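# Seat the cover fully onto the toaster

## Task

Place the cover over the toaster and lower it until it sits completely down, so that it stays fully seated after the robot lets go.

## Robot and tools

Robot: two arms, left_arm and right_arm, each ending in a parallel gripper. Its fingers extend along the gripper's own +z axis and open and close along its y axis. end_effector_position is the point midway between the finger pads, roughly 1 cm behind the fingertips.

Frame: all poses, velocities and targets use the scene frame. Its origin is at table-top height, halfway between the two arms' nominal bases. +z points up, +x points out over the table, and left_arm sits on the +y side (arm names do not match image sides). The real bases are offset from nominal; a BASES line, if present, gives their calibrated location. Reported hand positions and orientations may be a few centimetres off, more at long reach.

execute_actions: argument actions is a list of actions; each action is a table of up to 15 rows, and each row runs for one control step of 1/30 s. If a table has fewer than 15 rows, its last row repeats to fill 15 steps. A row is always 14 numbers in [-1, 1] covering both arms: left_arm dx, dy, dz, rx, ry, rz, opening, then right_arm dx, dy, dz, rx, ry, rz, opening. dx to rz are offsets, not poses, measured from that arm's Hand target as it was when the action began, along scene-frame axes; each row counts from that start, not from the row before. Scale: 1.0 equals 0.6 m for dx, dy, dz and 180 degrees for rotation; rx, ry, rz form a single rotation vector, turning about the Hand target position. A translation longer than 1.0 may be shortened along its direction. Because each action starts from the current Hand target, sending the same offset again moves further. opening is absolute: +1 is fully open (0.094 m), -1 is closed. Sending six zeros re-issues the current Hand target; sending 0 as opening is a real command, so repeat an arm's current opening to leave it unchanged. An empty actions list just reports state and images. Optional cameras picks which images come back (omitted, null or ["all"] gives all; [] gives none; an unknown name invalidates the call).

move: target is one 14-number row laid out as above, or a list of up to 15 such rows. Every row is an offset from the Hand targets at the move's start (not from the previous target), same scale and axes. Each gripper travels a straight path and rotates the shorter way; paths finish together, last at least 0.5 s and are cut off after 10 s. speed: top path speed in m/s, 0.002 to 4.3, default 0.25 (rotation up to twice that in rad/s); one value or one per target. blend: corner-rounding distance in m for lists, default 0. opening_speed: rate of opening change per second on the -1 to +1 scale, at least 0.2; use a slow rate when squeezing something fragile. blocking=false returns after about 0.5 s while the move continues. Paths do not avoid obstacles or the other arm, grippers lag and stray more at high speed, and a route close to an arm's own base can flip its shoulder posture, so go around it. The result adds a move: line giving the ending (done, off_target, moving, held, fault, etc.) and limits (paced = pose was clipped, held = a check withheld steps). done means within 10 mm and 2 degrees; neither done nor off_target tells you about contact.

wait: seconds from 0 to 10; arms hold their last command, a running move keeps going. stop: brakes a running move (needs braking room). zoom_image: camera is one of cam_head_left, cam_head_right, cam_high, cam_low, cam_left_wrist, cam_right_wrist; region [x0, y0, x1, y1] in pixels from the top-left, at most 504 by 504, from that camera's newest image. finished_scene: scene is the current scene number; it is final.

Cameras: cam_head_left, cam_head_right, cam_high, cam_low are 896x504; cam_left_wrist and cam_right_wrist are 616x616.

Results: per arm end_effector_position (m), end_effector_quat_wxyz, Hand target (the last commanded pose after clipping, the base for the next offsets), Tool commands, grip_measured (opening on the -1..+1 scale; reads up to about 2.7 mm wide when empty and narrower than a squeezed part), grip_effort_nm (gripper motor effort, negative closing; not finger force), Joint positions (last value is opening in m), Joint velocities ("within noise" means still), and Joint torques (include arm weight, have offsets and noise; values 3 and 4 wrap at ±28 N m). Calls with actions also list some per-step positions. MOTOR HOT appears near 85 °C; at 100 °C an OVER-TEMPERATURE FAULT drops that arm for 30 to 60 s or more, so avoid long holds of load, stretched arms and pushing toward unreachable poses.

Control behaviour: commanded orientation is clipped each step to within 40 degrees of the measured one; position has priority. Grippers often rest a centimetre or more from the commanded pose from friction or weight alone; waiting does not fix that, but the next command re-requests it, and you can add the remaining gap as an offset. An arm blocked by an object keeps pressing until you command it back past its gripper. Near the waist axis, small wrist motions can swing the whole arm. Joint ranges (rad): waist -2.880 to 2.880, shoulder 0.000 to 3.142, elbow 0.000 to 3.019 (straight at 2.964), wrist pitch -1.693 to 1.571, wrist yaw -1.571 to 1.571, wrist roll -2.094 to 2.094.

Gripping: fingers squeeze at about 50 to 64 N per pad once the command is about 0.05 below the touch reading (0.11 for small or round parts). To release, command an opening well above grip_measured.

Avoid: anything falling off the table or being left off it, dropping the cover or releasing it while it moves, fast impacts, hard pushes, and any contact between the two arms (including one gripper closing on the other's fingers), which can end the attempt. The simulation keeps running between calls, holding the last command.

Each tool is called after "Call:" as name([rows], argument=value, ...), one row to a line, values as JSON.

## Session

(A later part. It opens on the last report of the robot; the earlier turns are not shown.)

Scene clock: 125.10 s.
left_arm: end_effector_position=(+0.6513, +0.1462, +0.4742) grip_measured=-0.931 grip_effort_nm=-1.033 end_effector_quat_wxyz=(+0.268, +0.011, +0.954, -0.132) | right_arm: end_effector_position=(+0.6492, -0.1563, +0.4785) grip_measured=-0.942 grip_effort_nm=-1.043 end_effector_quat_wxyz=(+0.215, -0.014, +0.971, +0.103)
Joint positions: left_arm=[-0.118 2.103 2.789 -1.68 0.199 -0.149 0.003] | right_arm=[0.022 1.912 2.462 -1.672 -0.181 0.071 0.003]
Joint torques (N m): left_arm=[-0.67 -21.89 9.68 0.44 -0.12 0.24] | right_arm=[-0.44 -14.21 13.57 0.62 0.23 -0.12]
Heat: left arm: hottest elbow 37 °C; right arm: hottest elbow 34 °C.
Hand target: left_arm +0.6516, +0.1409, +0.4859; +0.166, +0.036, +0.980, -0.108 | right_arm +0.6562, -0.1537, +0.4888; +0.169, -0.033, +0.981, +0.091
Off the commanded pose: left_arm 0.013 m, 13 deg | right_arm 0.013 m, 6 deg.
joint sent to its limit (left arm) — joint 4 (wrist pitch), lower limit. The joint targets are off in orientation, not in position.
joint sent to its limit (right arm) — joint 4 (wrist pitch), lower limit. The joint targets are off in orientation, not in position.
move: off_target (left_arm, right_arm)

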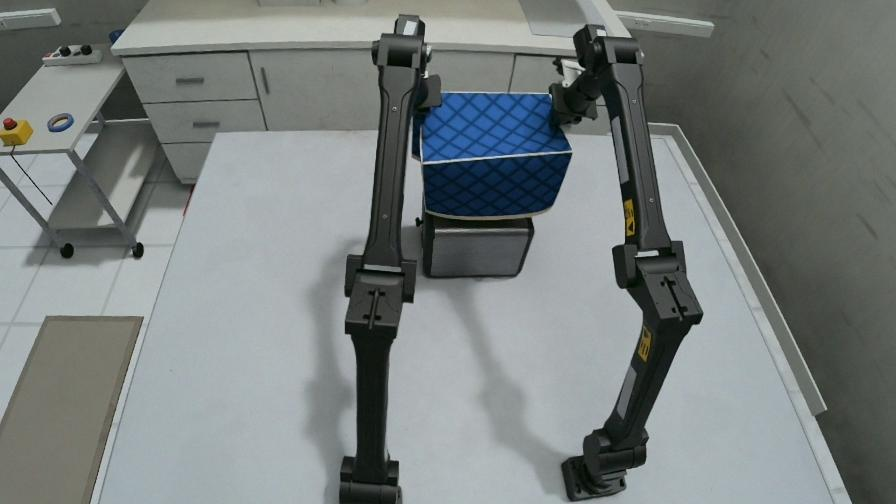

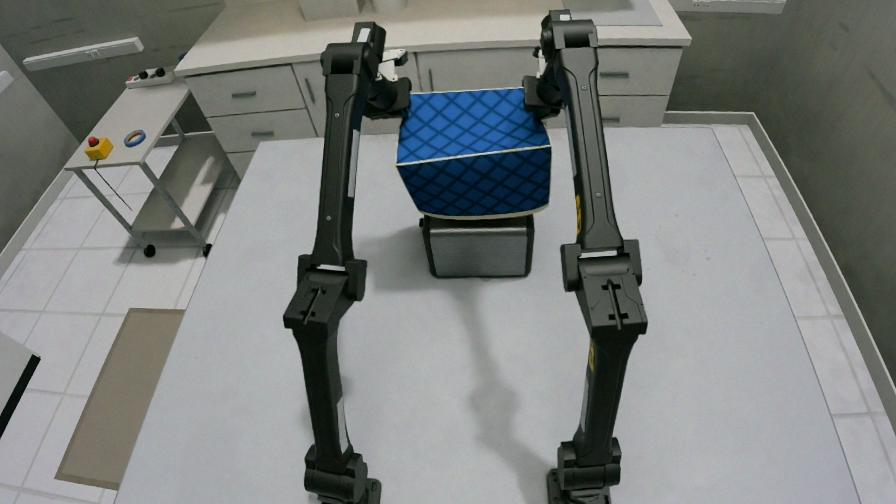

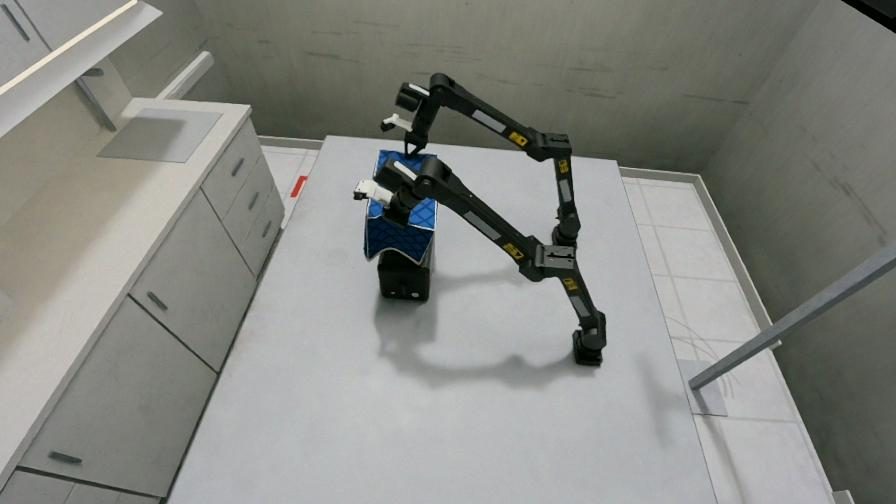

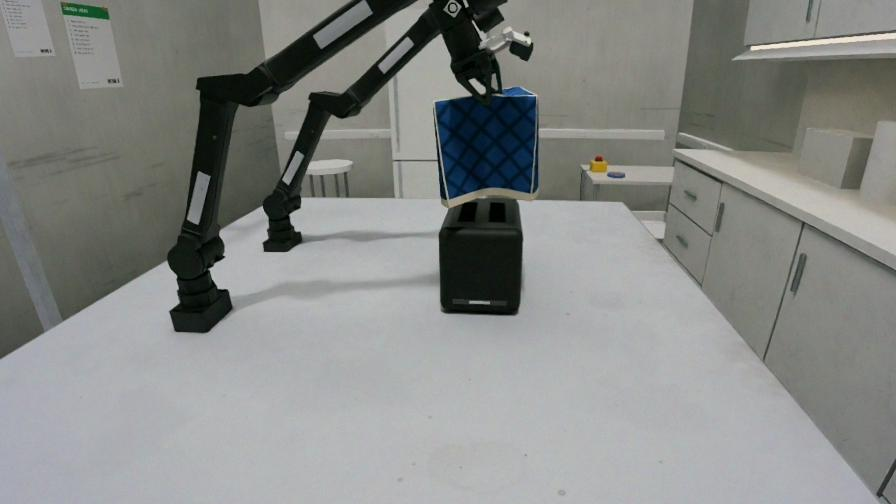

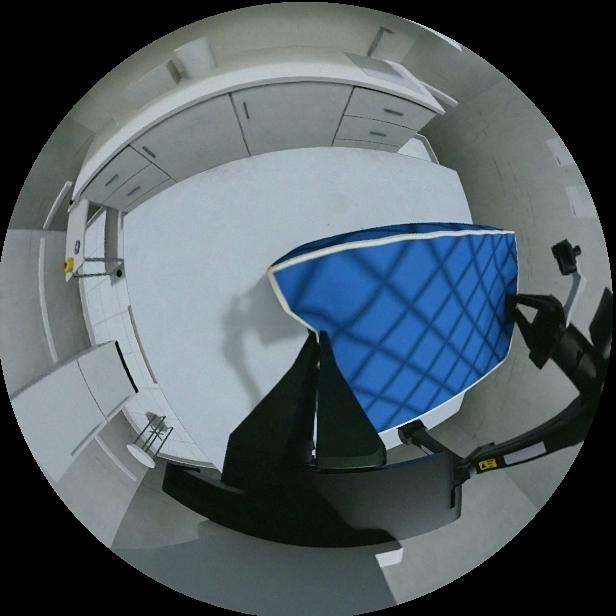

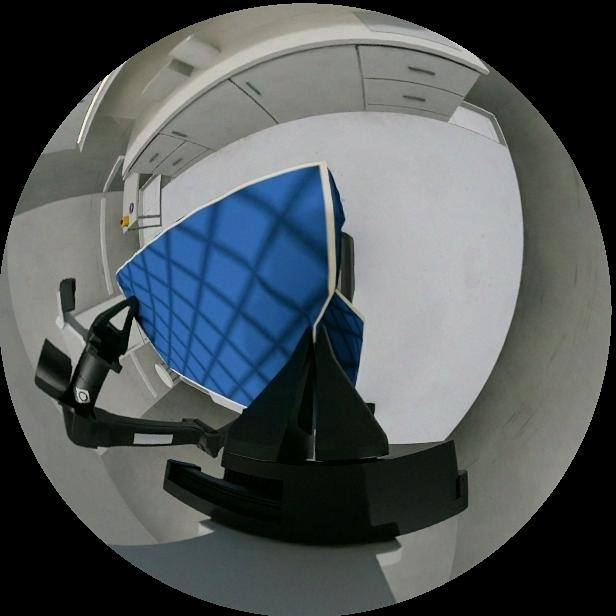

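Call:
move([
  [-0.015,0.01,0,0,0,0,-1,-0.045,0.008,0,-0.02,0,0,-1],
  [-0.015,0.01,-0.11,0.0,0,0,-1,-0.045,0.01,-0.13,-0.03,0,0,-1],
], speed=0.07, cameras=["cam_head_right","cam_high","cam_low"])

Call:
zoom_image(camera="cam_low", region=[370, 60, 570, 260])

Call:
zoom_image(camera="cam_head_right", region=[360, 90, 580, 290])

Call:
zoom_image(camera="cam_high", region=[320, 140, 500, 320])

Scene clock: 134.30 s.
left_arm: end_effector_position=(+0.6504, +0.1472, +0.4047) grip_measured=-0.931 grip_effort_nm=-1.033 end_effector_quat_wxyz=(+0.191, +0.022, +0.974, -0.117) | right_arm: end_effector_position=(+0.6350, -0.1516, +0.4031) grip_measured=-0.942 grip_effort_nm=-1.038 end_effector_quat_wxyz=(+0.159, -0.023, +0.986, +0.049)
Joint positions: left_arm=[-0.118 2.1 2.622 -1.683 0.193 -0.109 0.003] | right_arm=[0.06 1.85 2.188 -1.582 -0.073 0.062 0.003]
Joint torques (N m): left_arm=[-0.67 -25.47 6.63 0.36 -0.11 0.26] | right_arm=[-0.32 -16.85 8.06 0.77 0.26 -0.18]
Heat: left arm: hottest elbow 37 °C; right arm: hottest elbow 34 °C.
Hand target: left_arm +0.6425, +0.1470, +0.4199; +0.166, +0.036, +0.980, -0.108 | right_arm +0.6292, -0.1479, +0.4108; +0.167, -0.040, +0.984, +0.045
Off the commanded pose: left_arm 0.017 m, 3 deg | right_arm 0.010 m, 2 deg.
joint sent to its limit (left arm) — joint 4 (wrist pitch), lower limit. The joint targets are off in orientation, not in position.
move: off_target (left_arm)

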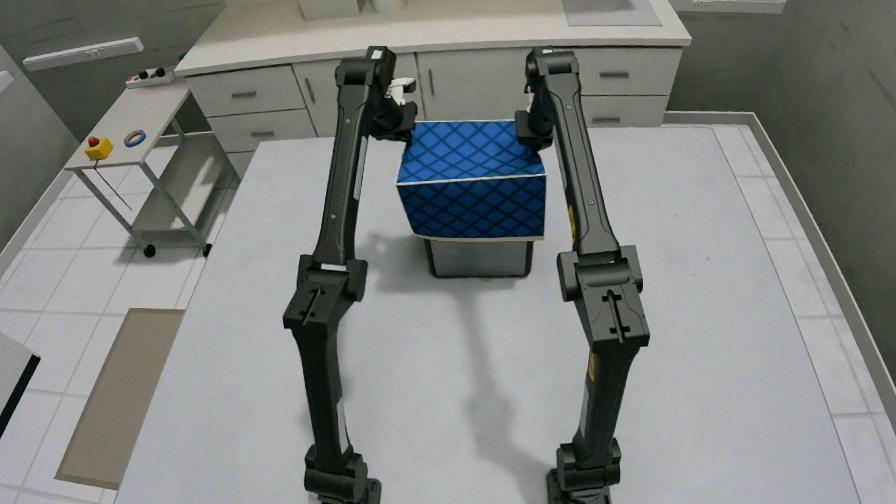

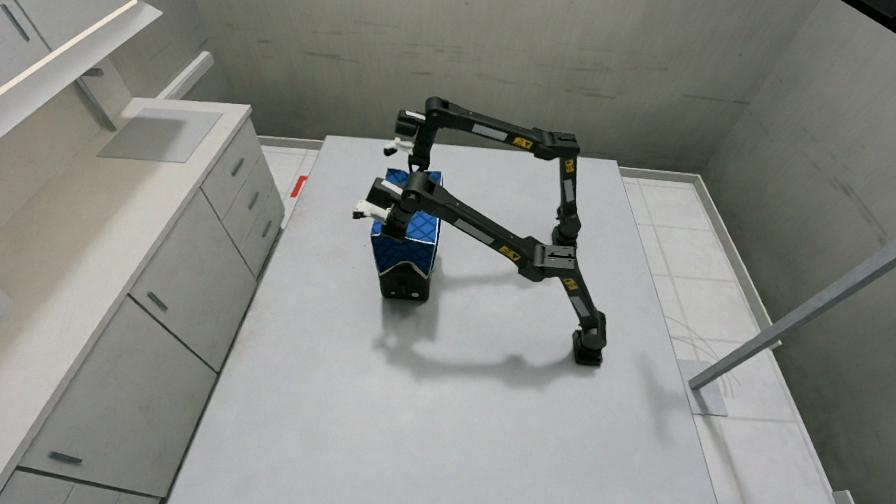

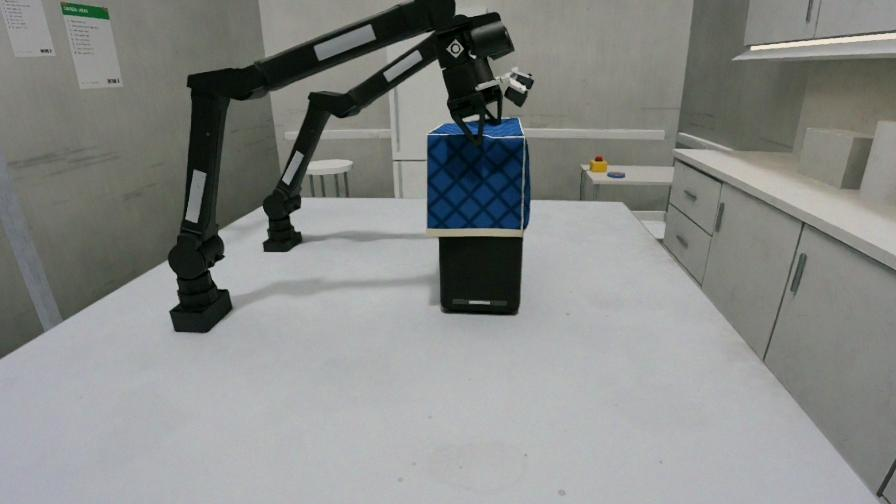

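Scaled by 2.520.

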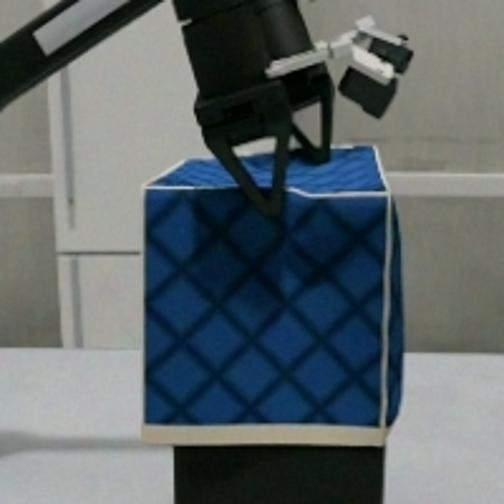

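Scaled by 2.291.

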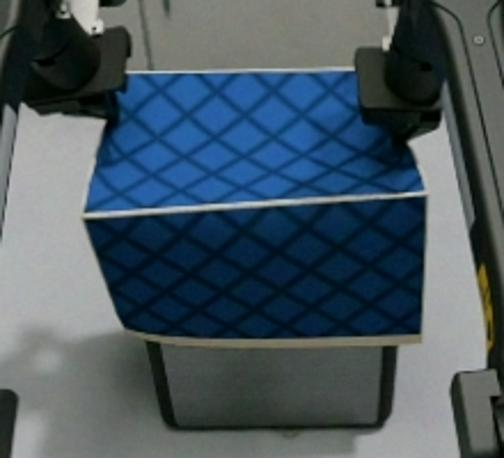

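Scaled by 2.800.

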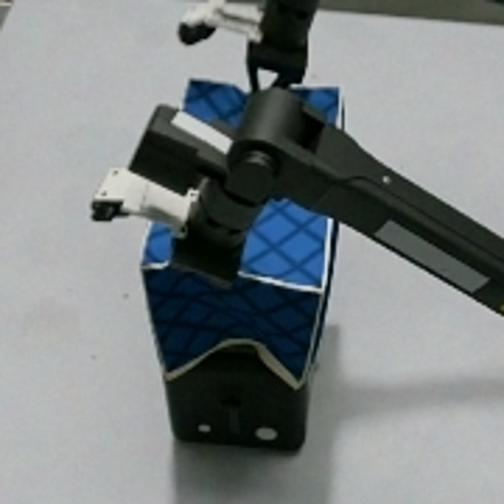

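Call:
move([
  [0.025,-0.005,-0.0,0.0,0,0,-1,0.04,-0.015,0.01,-0.02,0,0,-1],
  [0.025,-0.005,-0.08,0.0,0,0,-1,0.04,-0.015,-0.08,-0.02,0,0,-1],
], speed=0.07)

Call:
zoom_image(camera="cam_low", region=[370, 60, 570, 260])

Call:
zoom_image(camera="cam_head_right", region=[360, 90, 580, 290])

Call:
zoom_image(camera="cam_high", region=[320, 140, 500, 320])

Scene clock: 141.27 s.
left_arm: end_effector_position=(+0.6514, +0.1449, +0.3922) grip_measured=-0.931 grip_effort_nm=-1.018 end_effector_quat_wxyz=(+0.180, +0.026, +0.977, -0.115) | right_arm: end_effector_position=(+0.6555, -0.1524, +0.3595) grip_measured=-0.942 grip_effort_nm=-1.038 end_effector_quat_wxyz=(+0.161, -0.038, +0.986, +0.021)
Joint positions: left_arm=[-0.122 2.106 2.602 -1.681 0.192 -0.102 0.003] | right_arm=[0.07 1.878 2.111 -1.479 -0.019 0.033 0.003]
Joint torques (N m): left_arm=[-0.03 -21.54 6.34 0.65 -0.15 0.32] | right_arm=[-1.26 -16.85 8.23 0.94 0.45 -0.11]
Heat: left arm: hottest elbow 37 °C; right arm: hottest elbow 34 °C.
Hand target: left_arm +0.6575, +0.1439, +0.3720; +0.166, +0.036, +0.980, -0.108 | right_arm +0.6533, -0.1569, +0.3627; +0.166, -0.046, +0.985, +0.014
Off the commanded pose: left_arm 0.021 m, 2 deg | right_arm 0.006 m, 1 deg.
move: off_target (left_arm)

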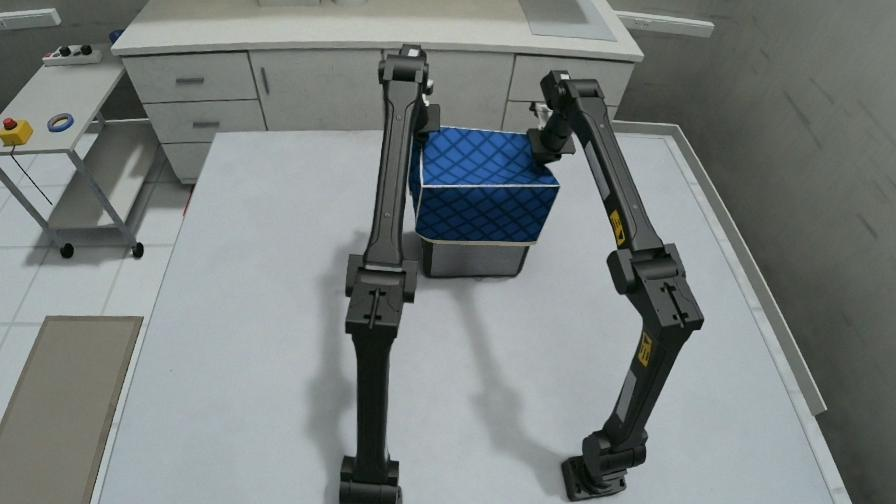

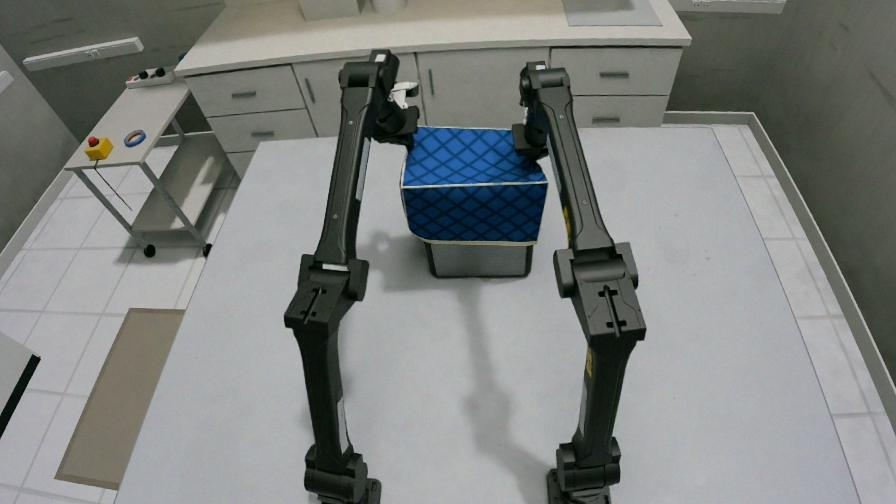

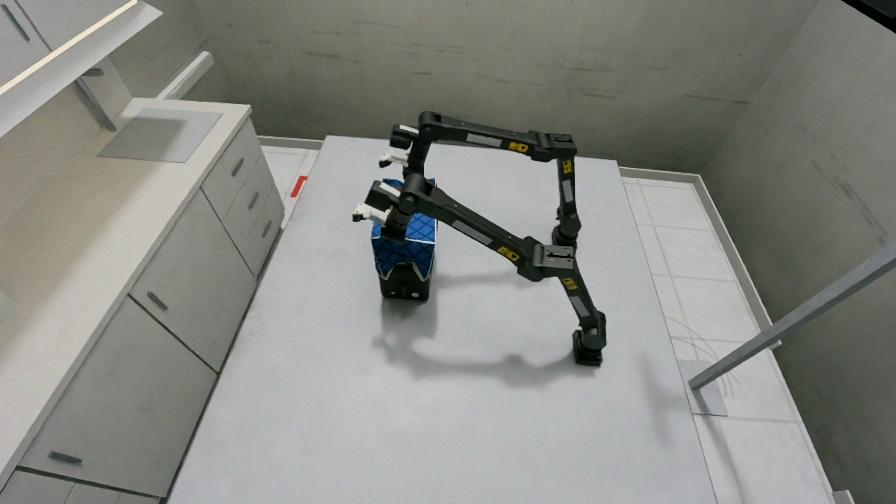

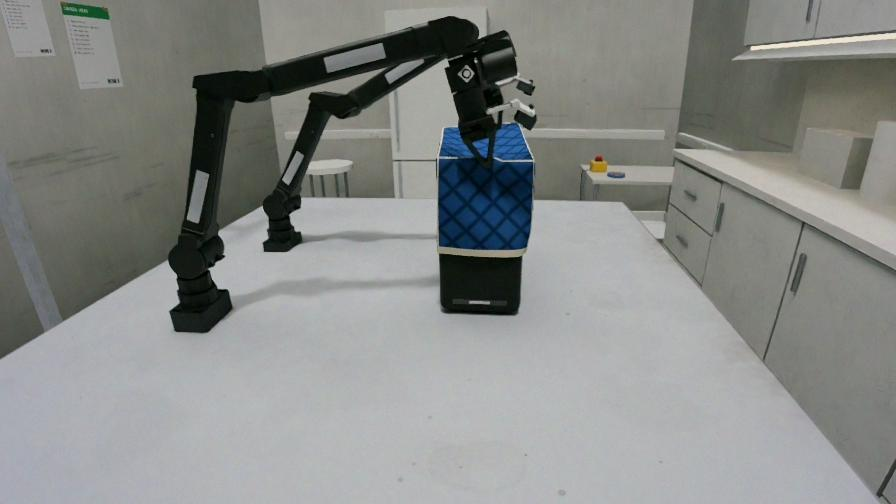

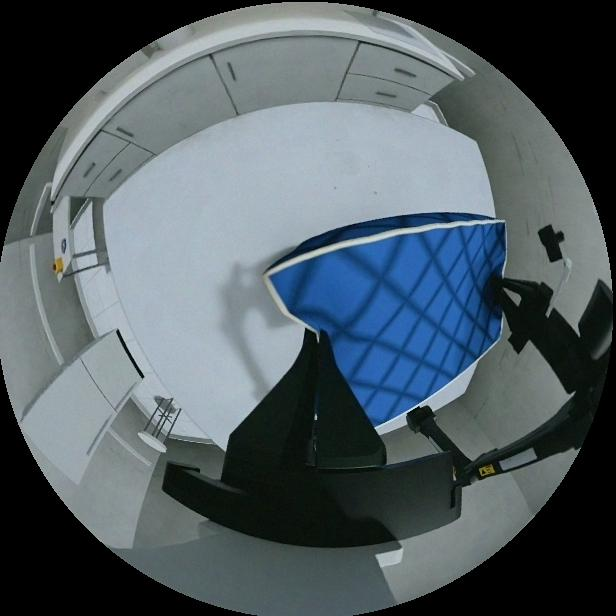

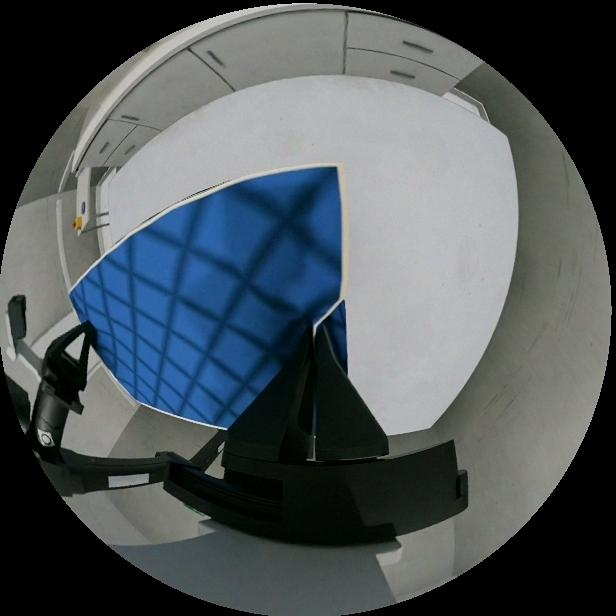

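Scaled by 2.520.

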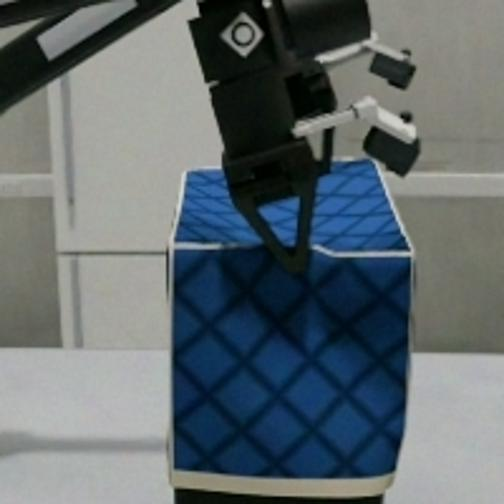

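Scaled by 2.291.

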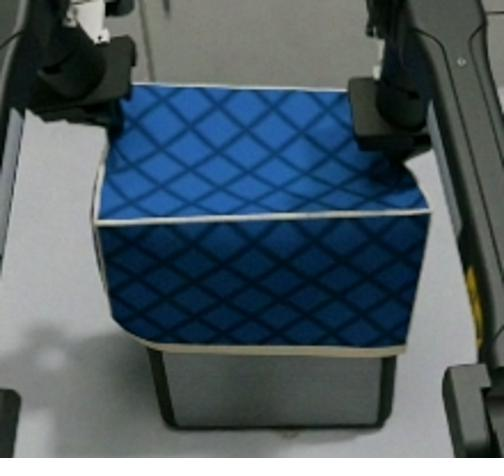

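Scaled by 2.800.

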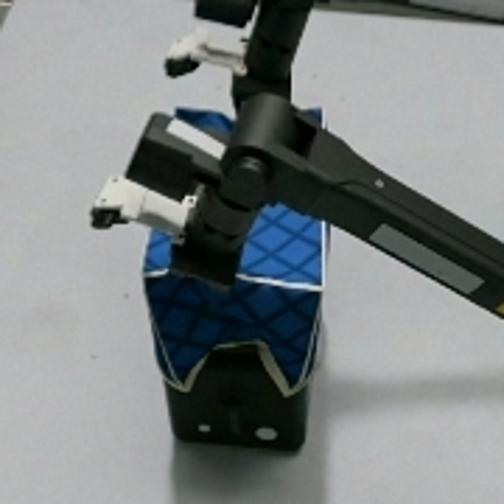

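Call:
move([
  [0,0,0.16,0,0,0,-1,0,0,0,0,0,0,-1],
  [0,0.06,0.16,0.12,0,0,-1,0,0.01,0,0,0,0,-1],
], speed=0.12, cameras=["cam_high","cam_head_right","cam_low"])

Call:
zoom_image(camera="cam_high", region=[320, 140, 500, 320])

Call:
zoom_image(camera="cam_low", region=[370, 60, 570, 260])

Call:
zoom_image(camera="cam_head_right", region=[360, 90, 580, 290])

Scene clock: 161.10 s.
left_arm: end_effector_position=(+0.6591, +0.1398, +0.4258) grip_measured=-0.932 grip_effort_nm=-1.028 end_effector_quat_wxyz=(+0.242, +0.081, +0.966, +0.042) | right_arm: end_effector_position=(+0.6550, -0.1512, +0.3608) grip_measured=-0.942 grip_effort_nm=-1.038 end_effector_quat_wxyz=(+0.162, -0.040, +0.986, +0.018)
Joint positions: left_arm=[-0.207 2.13 2.725 -1.686 -0.137 -0.001 0.003] | right_arm=[0.074 1.876 2.111 -1.479 -0.012 0.033 0.003]
Joint torques (N m): left_arm=[3.14 -26.29 9.84 0.54 -1.63 0.44] | right_arm=[-0.73 -16.79 8.5 0.88 0.32 0]
Heat: left arm: hottest elbow 36 °C; right arm: hottest shoulder 34 °C.
Hand target: left_arm +0.6576, +0.1798, +0.4679; +0.156, +0.067, +0.982, +0.078 | right_arm +0.6532, -0.1508, +0.3628; +0.166, -0.046, +0.985, +0.014
Off the commanded pose: left_arm 0.058 m, 11 deg | right_arm 0.003 m, 1 deg.
joint sent to its limit (left arm) — joint 4 (wrist pitch), lower limit. The joint targets are off in position and orientation.
move: off_target (left_arm)
Images, in order (width x height): cam_head_right 896x504, cam_high 896x504, cam_low 896x504.

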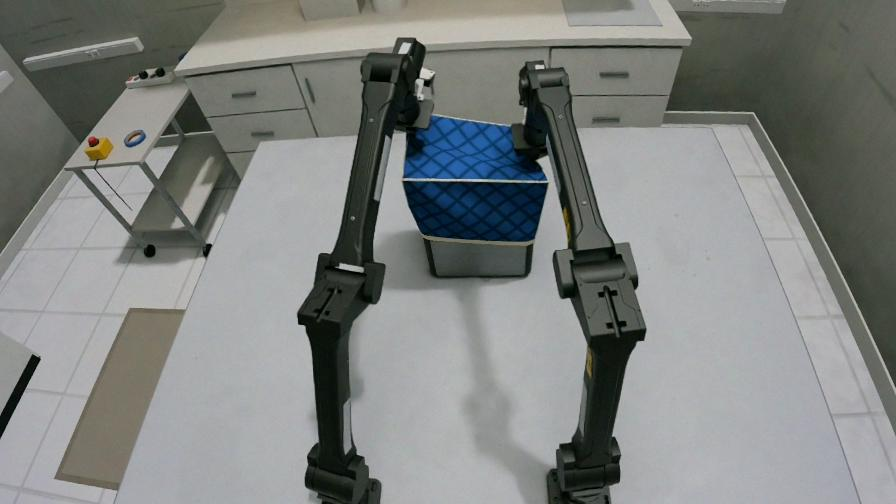

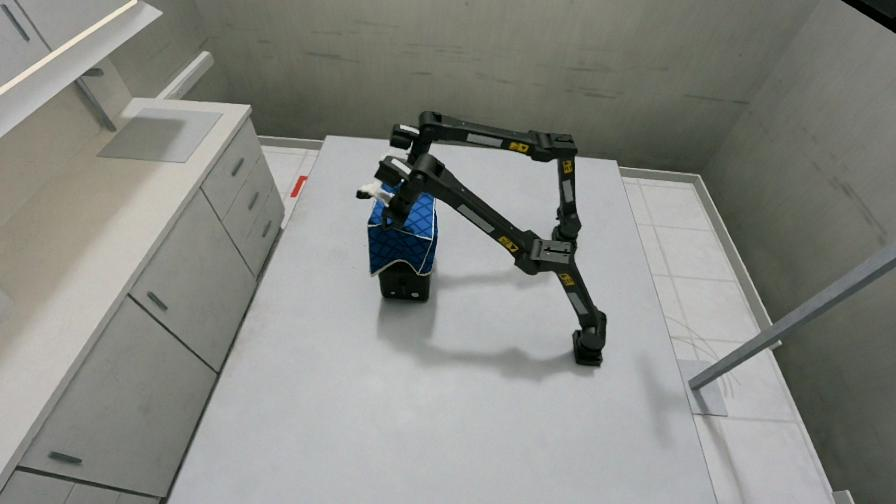

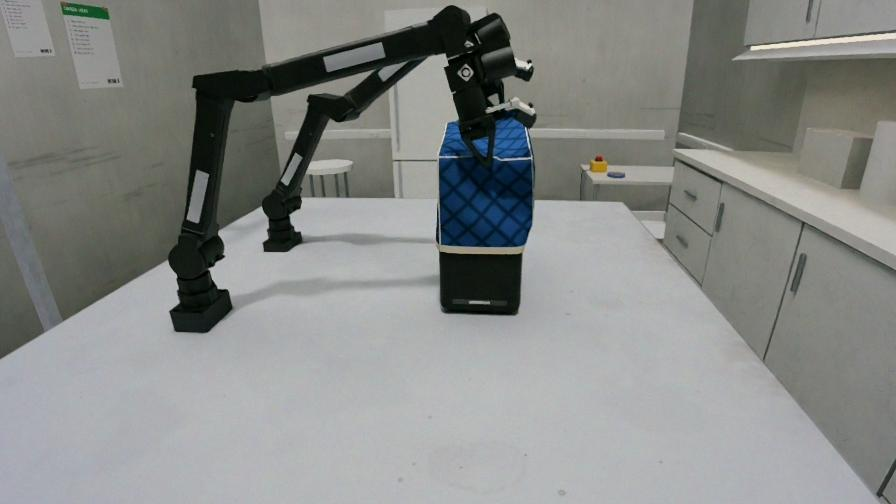

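Scaled by 2.800.

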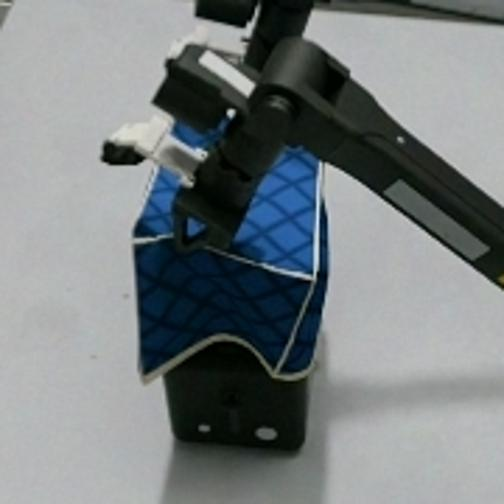

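Scaled by 2.520.

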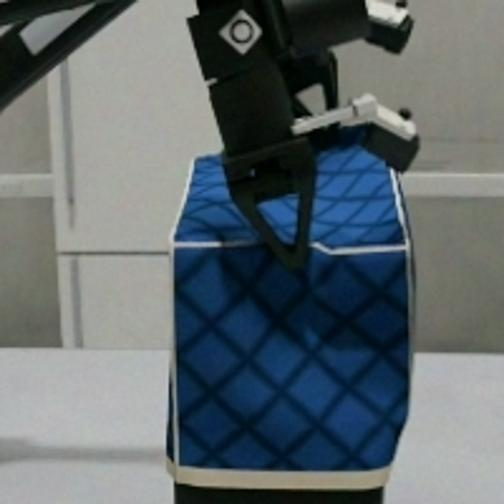

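Scaled by 2.291.

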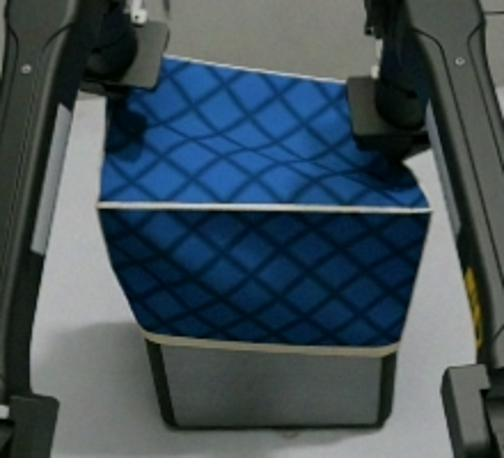

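Call:
move([
  [0,0.04,0.05,0,-0.08,0,-1,0,0.03,0.02,0,0,0,-1],
  [0,0.04,0.05,0.06,-0.08,0,-1,0,0.03,0.02,0,0,0,-1],
], speed=0.12, cameras=["cam_high","cam_head_right","cam_low"])

Call:
zoom_image(camera="cam_high", region=[320, 140, 500, 320])

Call:
zoom_image(camera="cam_head_right", region=[360, 90, 580, 290])

Scene clock: 169.93 s.
left_arm: end_effector_position=(+0.6601, +0.1534, +0.4318) grip_measured=-0.932 grip_effort_nm=-1.023 end_effector_quat_wxyz=(+0.246, +0.099, +0.953, +0.148) | right_arm: end_effector_position=(+0.6505, -0.1327, +0.3645) grip_measured=-0.942 grip_effort_nm=-1.038 end_effector_quat_wxyz=(+0.160, -0.052, +0.986, +0.015)
Joint positions: left_arm=[-0.238 2.133 2.725 -1.686 -0.349 0.059 0.003] | right_arm=[0.106 1.876 2.122 -1.495 -0.001 0.039 0.003]
Joint torques (N m): left_arm=[4.07 -26.99 12.63 0.55 -2.16 0.42] | right_arm=[-0.85 -15.38 12.51 0.1 0.26 0.24]
Heat: left arm: hottest elbow 36 °C; right arm: hottest shoulder 34 °C.
Hand target: left_arm +0.6575, +0.2040, +0.4981; +0.271, +0.071, +0.943, +0.177 | right_arm +0.6533, -0.1327, +0.3748; +0.166, -0.046, +0.985, +0.014
Off the commanded pose: left_arm 0.083 m, 6 deg | right_arm 0.011 m, 1 deg.
joint sent to its limit (left arm) — joint 4 (wrist pitch), lower limit. The joint targets are off in position and orientation.
move: off_target (left_arm, right_arm)
Images, in order (width x height): cam_head_right 896x504, cam_high 896x504, cam_low 896x504.

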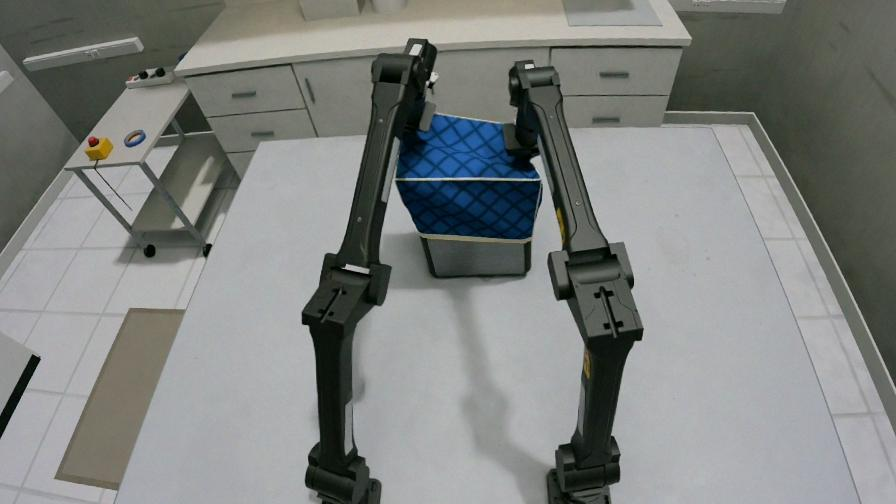

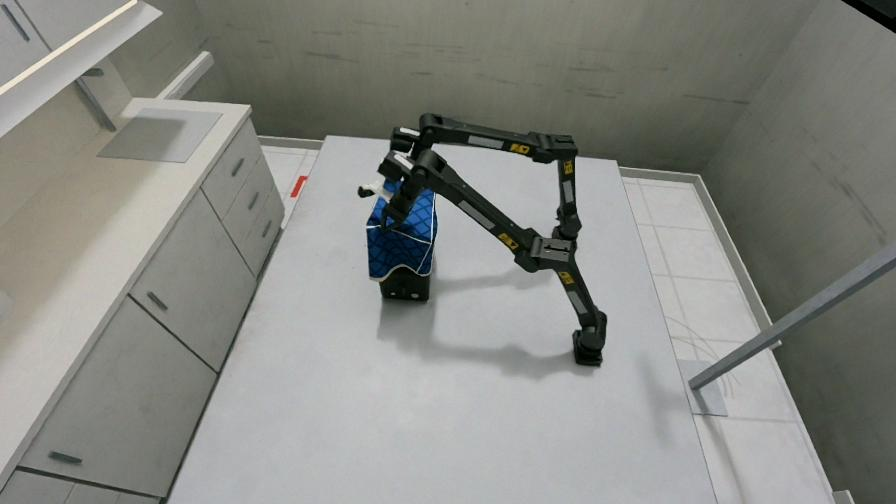

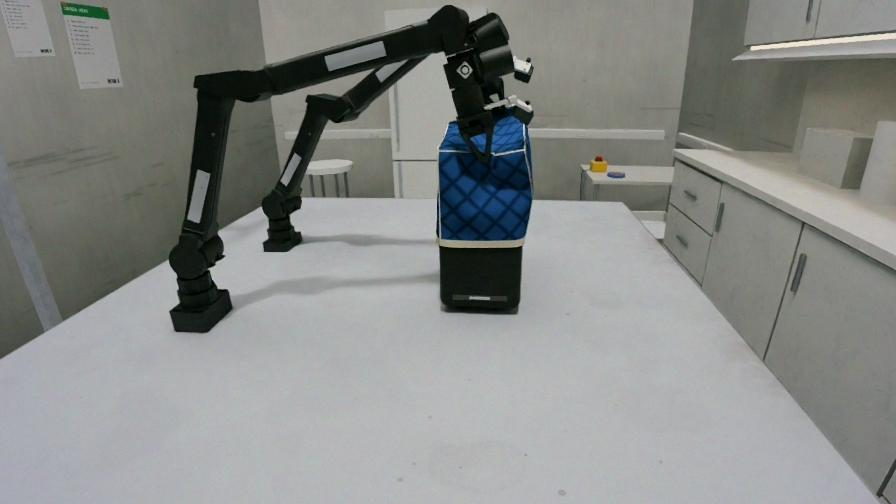

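Scaled by 2.800.

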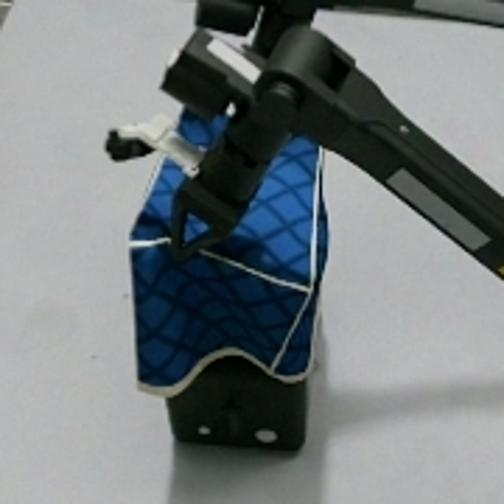

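Scaled by 2.291.

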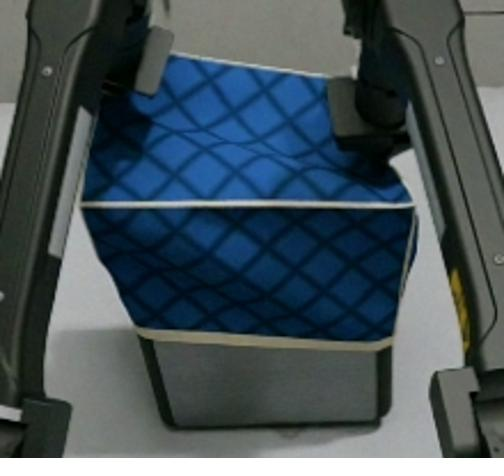

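Call:
move([
  [0,0,0,0.1,-0.06,0,-1,0,0.02,0,0,0,0,-1],
  [0,0.02,0,0.12,-0.08,0,-1,0,0.03,0,0,0,0,-1],
], speed=0.12, cameras=["cam_high","cam_head_right","cam_low"])

Call:
zoom_image(camera="cam_high", region=[320, 140, 500, 320])

Call:
zoom_image(camera="cam_head_right", region=[360, 90, 580, 290])

Call:
zoom_image(camera="cam_low", region=[370, 60, 570, 260])

Scene clock: 179.47 s.
left_arm: end_effector_position=(+0.6663, +0.1623, +0.4080) grip_measured=-0.932 grip_effort_nm=-1.028 end_effector_quat_wxyz=(+0.314, +0.149, +0.875, +0.337) | right_arm: end_effector_position=(+0.6461, -0.1207, +0.3637) grip_measured=-0.942 grip_effort_nm=-1.038 end_effector_quat_wxyz=(+0.155, -0.047, +0.987, +0.014)
Joint positions: left_arm=[-0.302 1.881 2.094 -1.093 -0.728 0.311 0.003] | right_arm=[0.128 1.876 2.122 -1.505 0.009 0.069 0.003]
Joint torques (N m): left_arm=[4.42 -29.86 10.15 2.36 -1.7 0.36] | right_arm=[-0.26 -14.92 13.61 0.34 0.26 0.23]
Heat: left arm: hottest elbow 37 °C; right arm: hottest shoulder 34 °C.
Hand target: left_arm +0.6575, +0.2160, +0.4980; +0.369, +0.097, +0.852, +0.358 | right_arm +0.6533, -0.1149, +0.3748; +0.166, -0.046, +0.985, +0.014
Off the commanded pose: left_arm 0.105 m, 9 deg | right_arm 0.014 m, 1 deg.
move: off_target (left_arm, right_arm)
Images, in order (width x height): cam_head_right 896x504, cam_high 896x504, cam_low 896x504.

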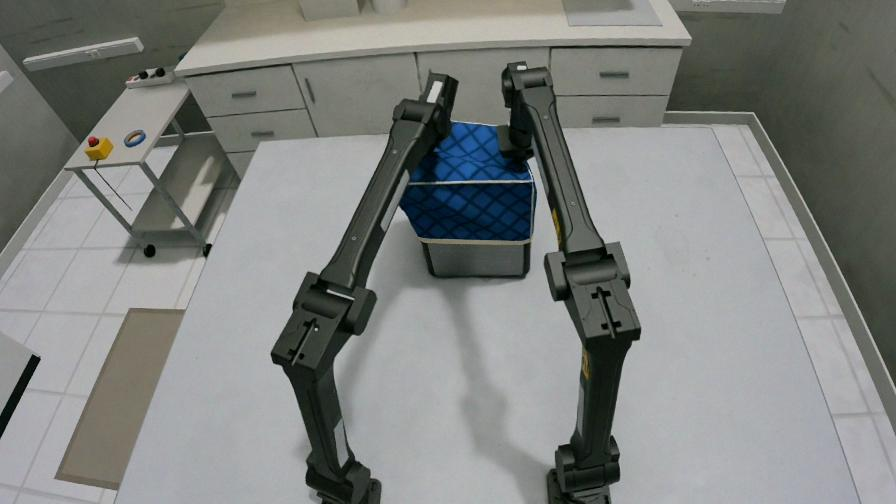

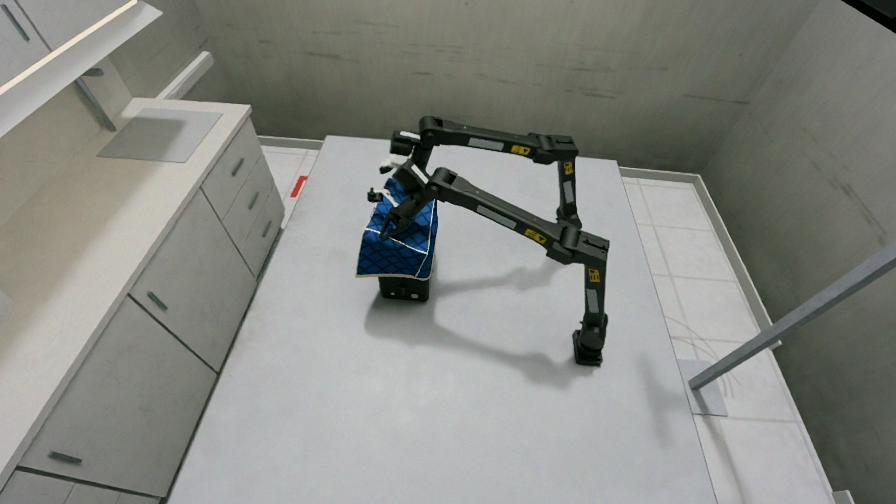

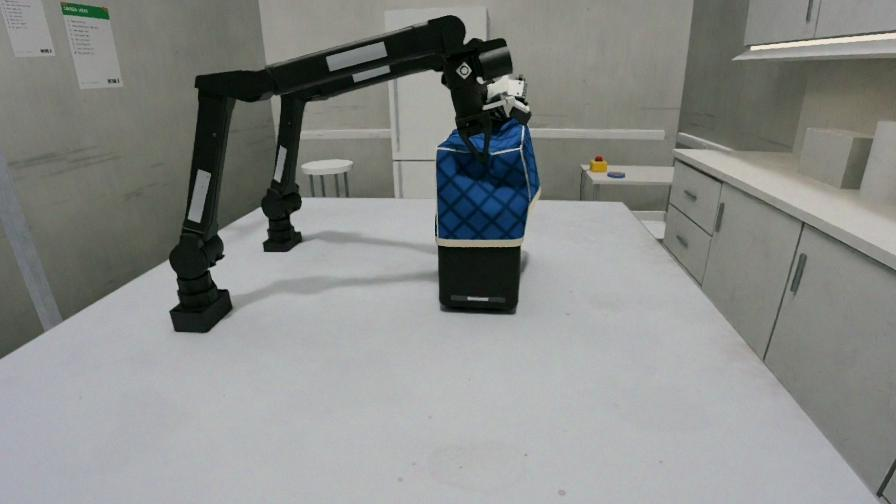

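Scaled by 2.800.

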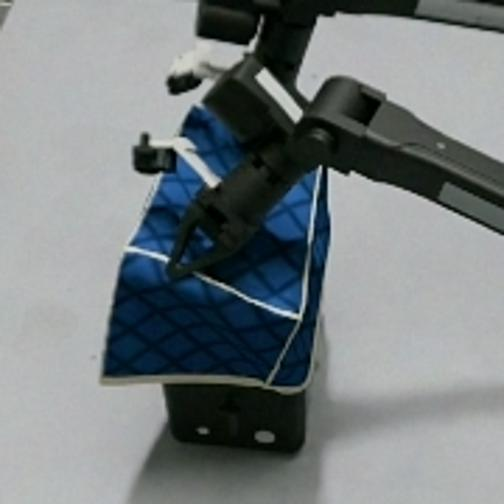

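Scaled by 2.291.

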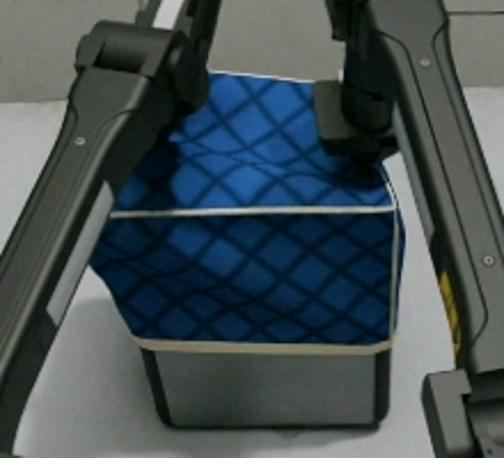

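Scaled by 2.520.

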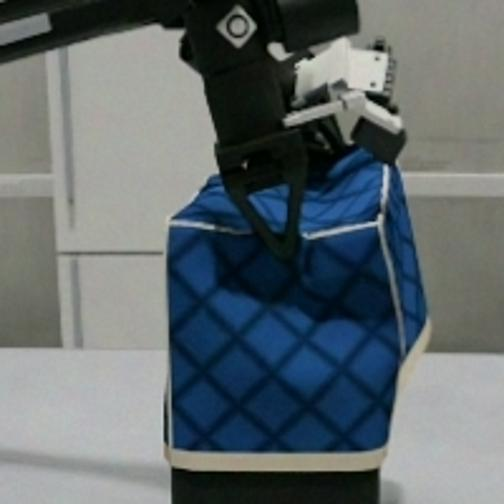

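Call:
move([
  [0,-0.04,-0.15,0,0,0,-1,0,0,-0.01,-0.02,0,0,0,-1],
  [0,-0.05,-0.27,0,0,0,-1,0,0,-0.02,-0.08,0,0,-1],
], speed=0.12, cameras=["cam_high","cam_head_right","cam_low"])



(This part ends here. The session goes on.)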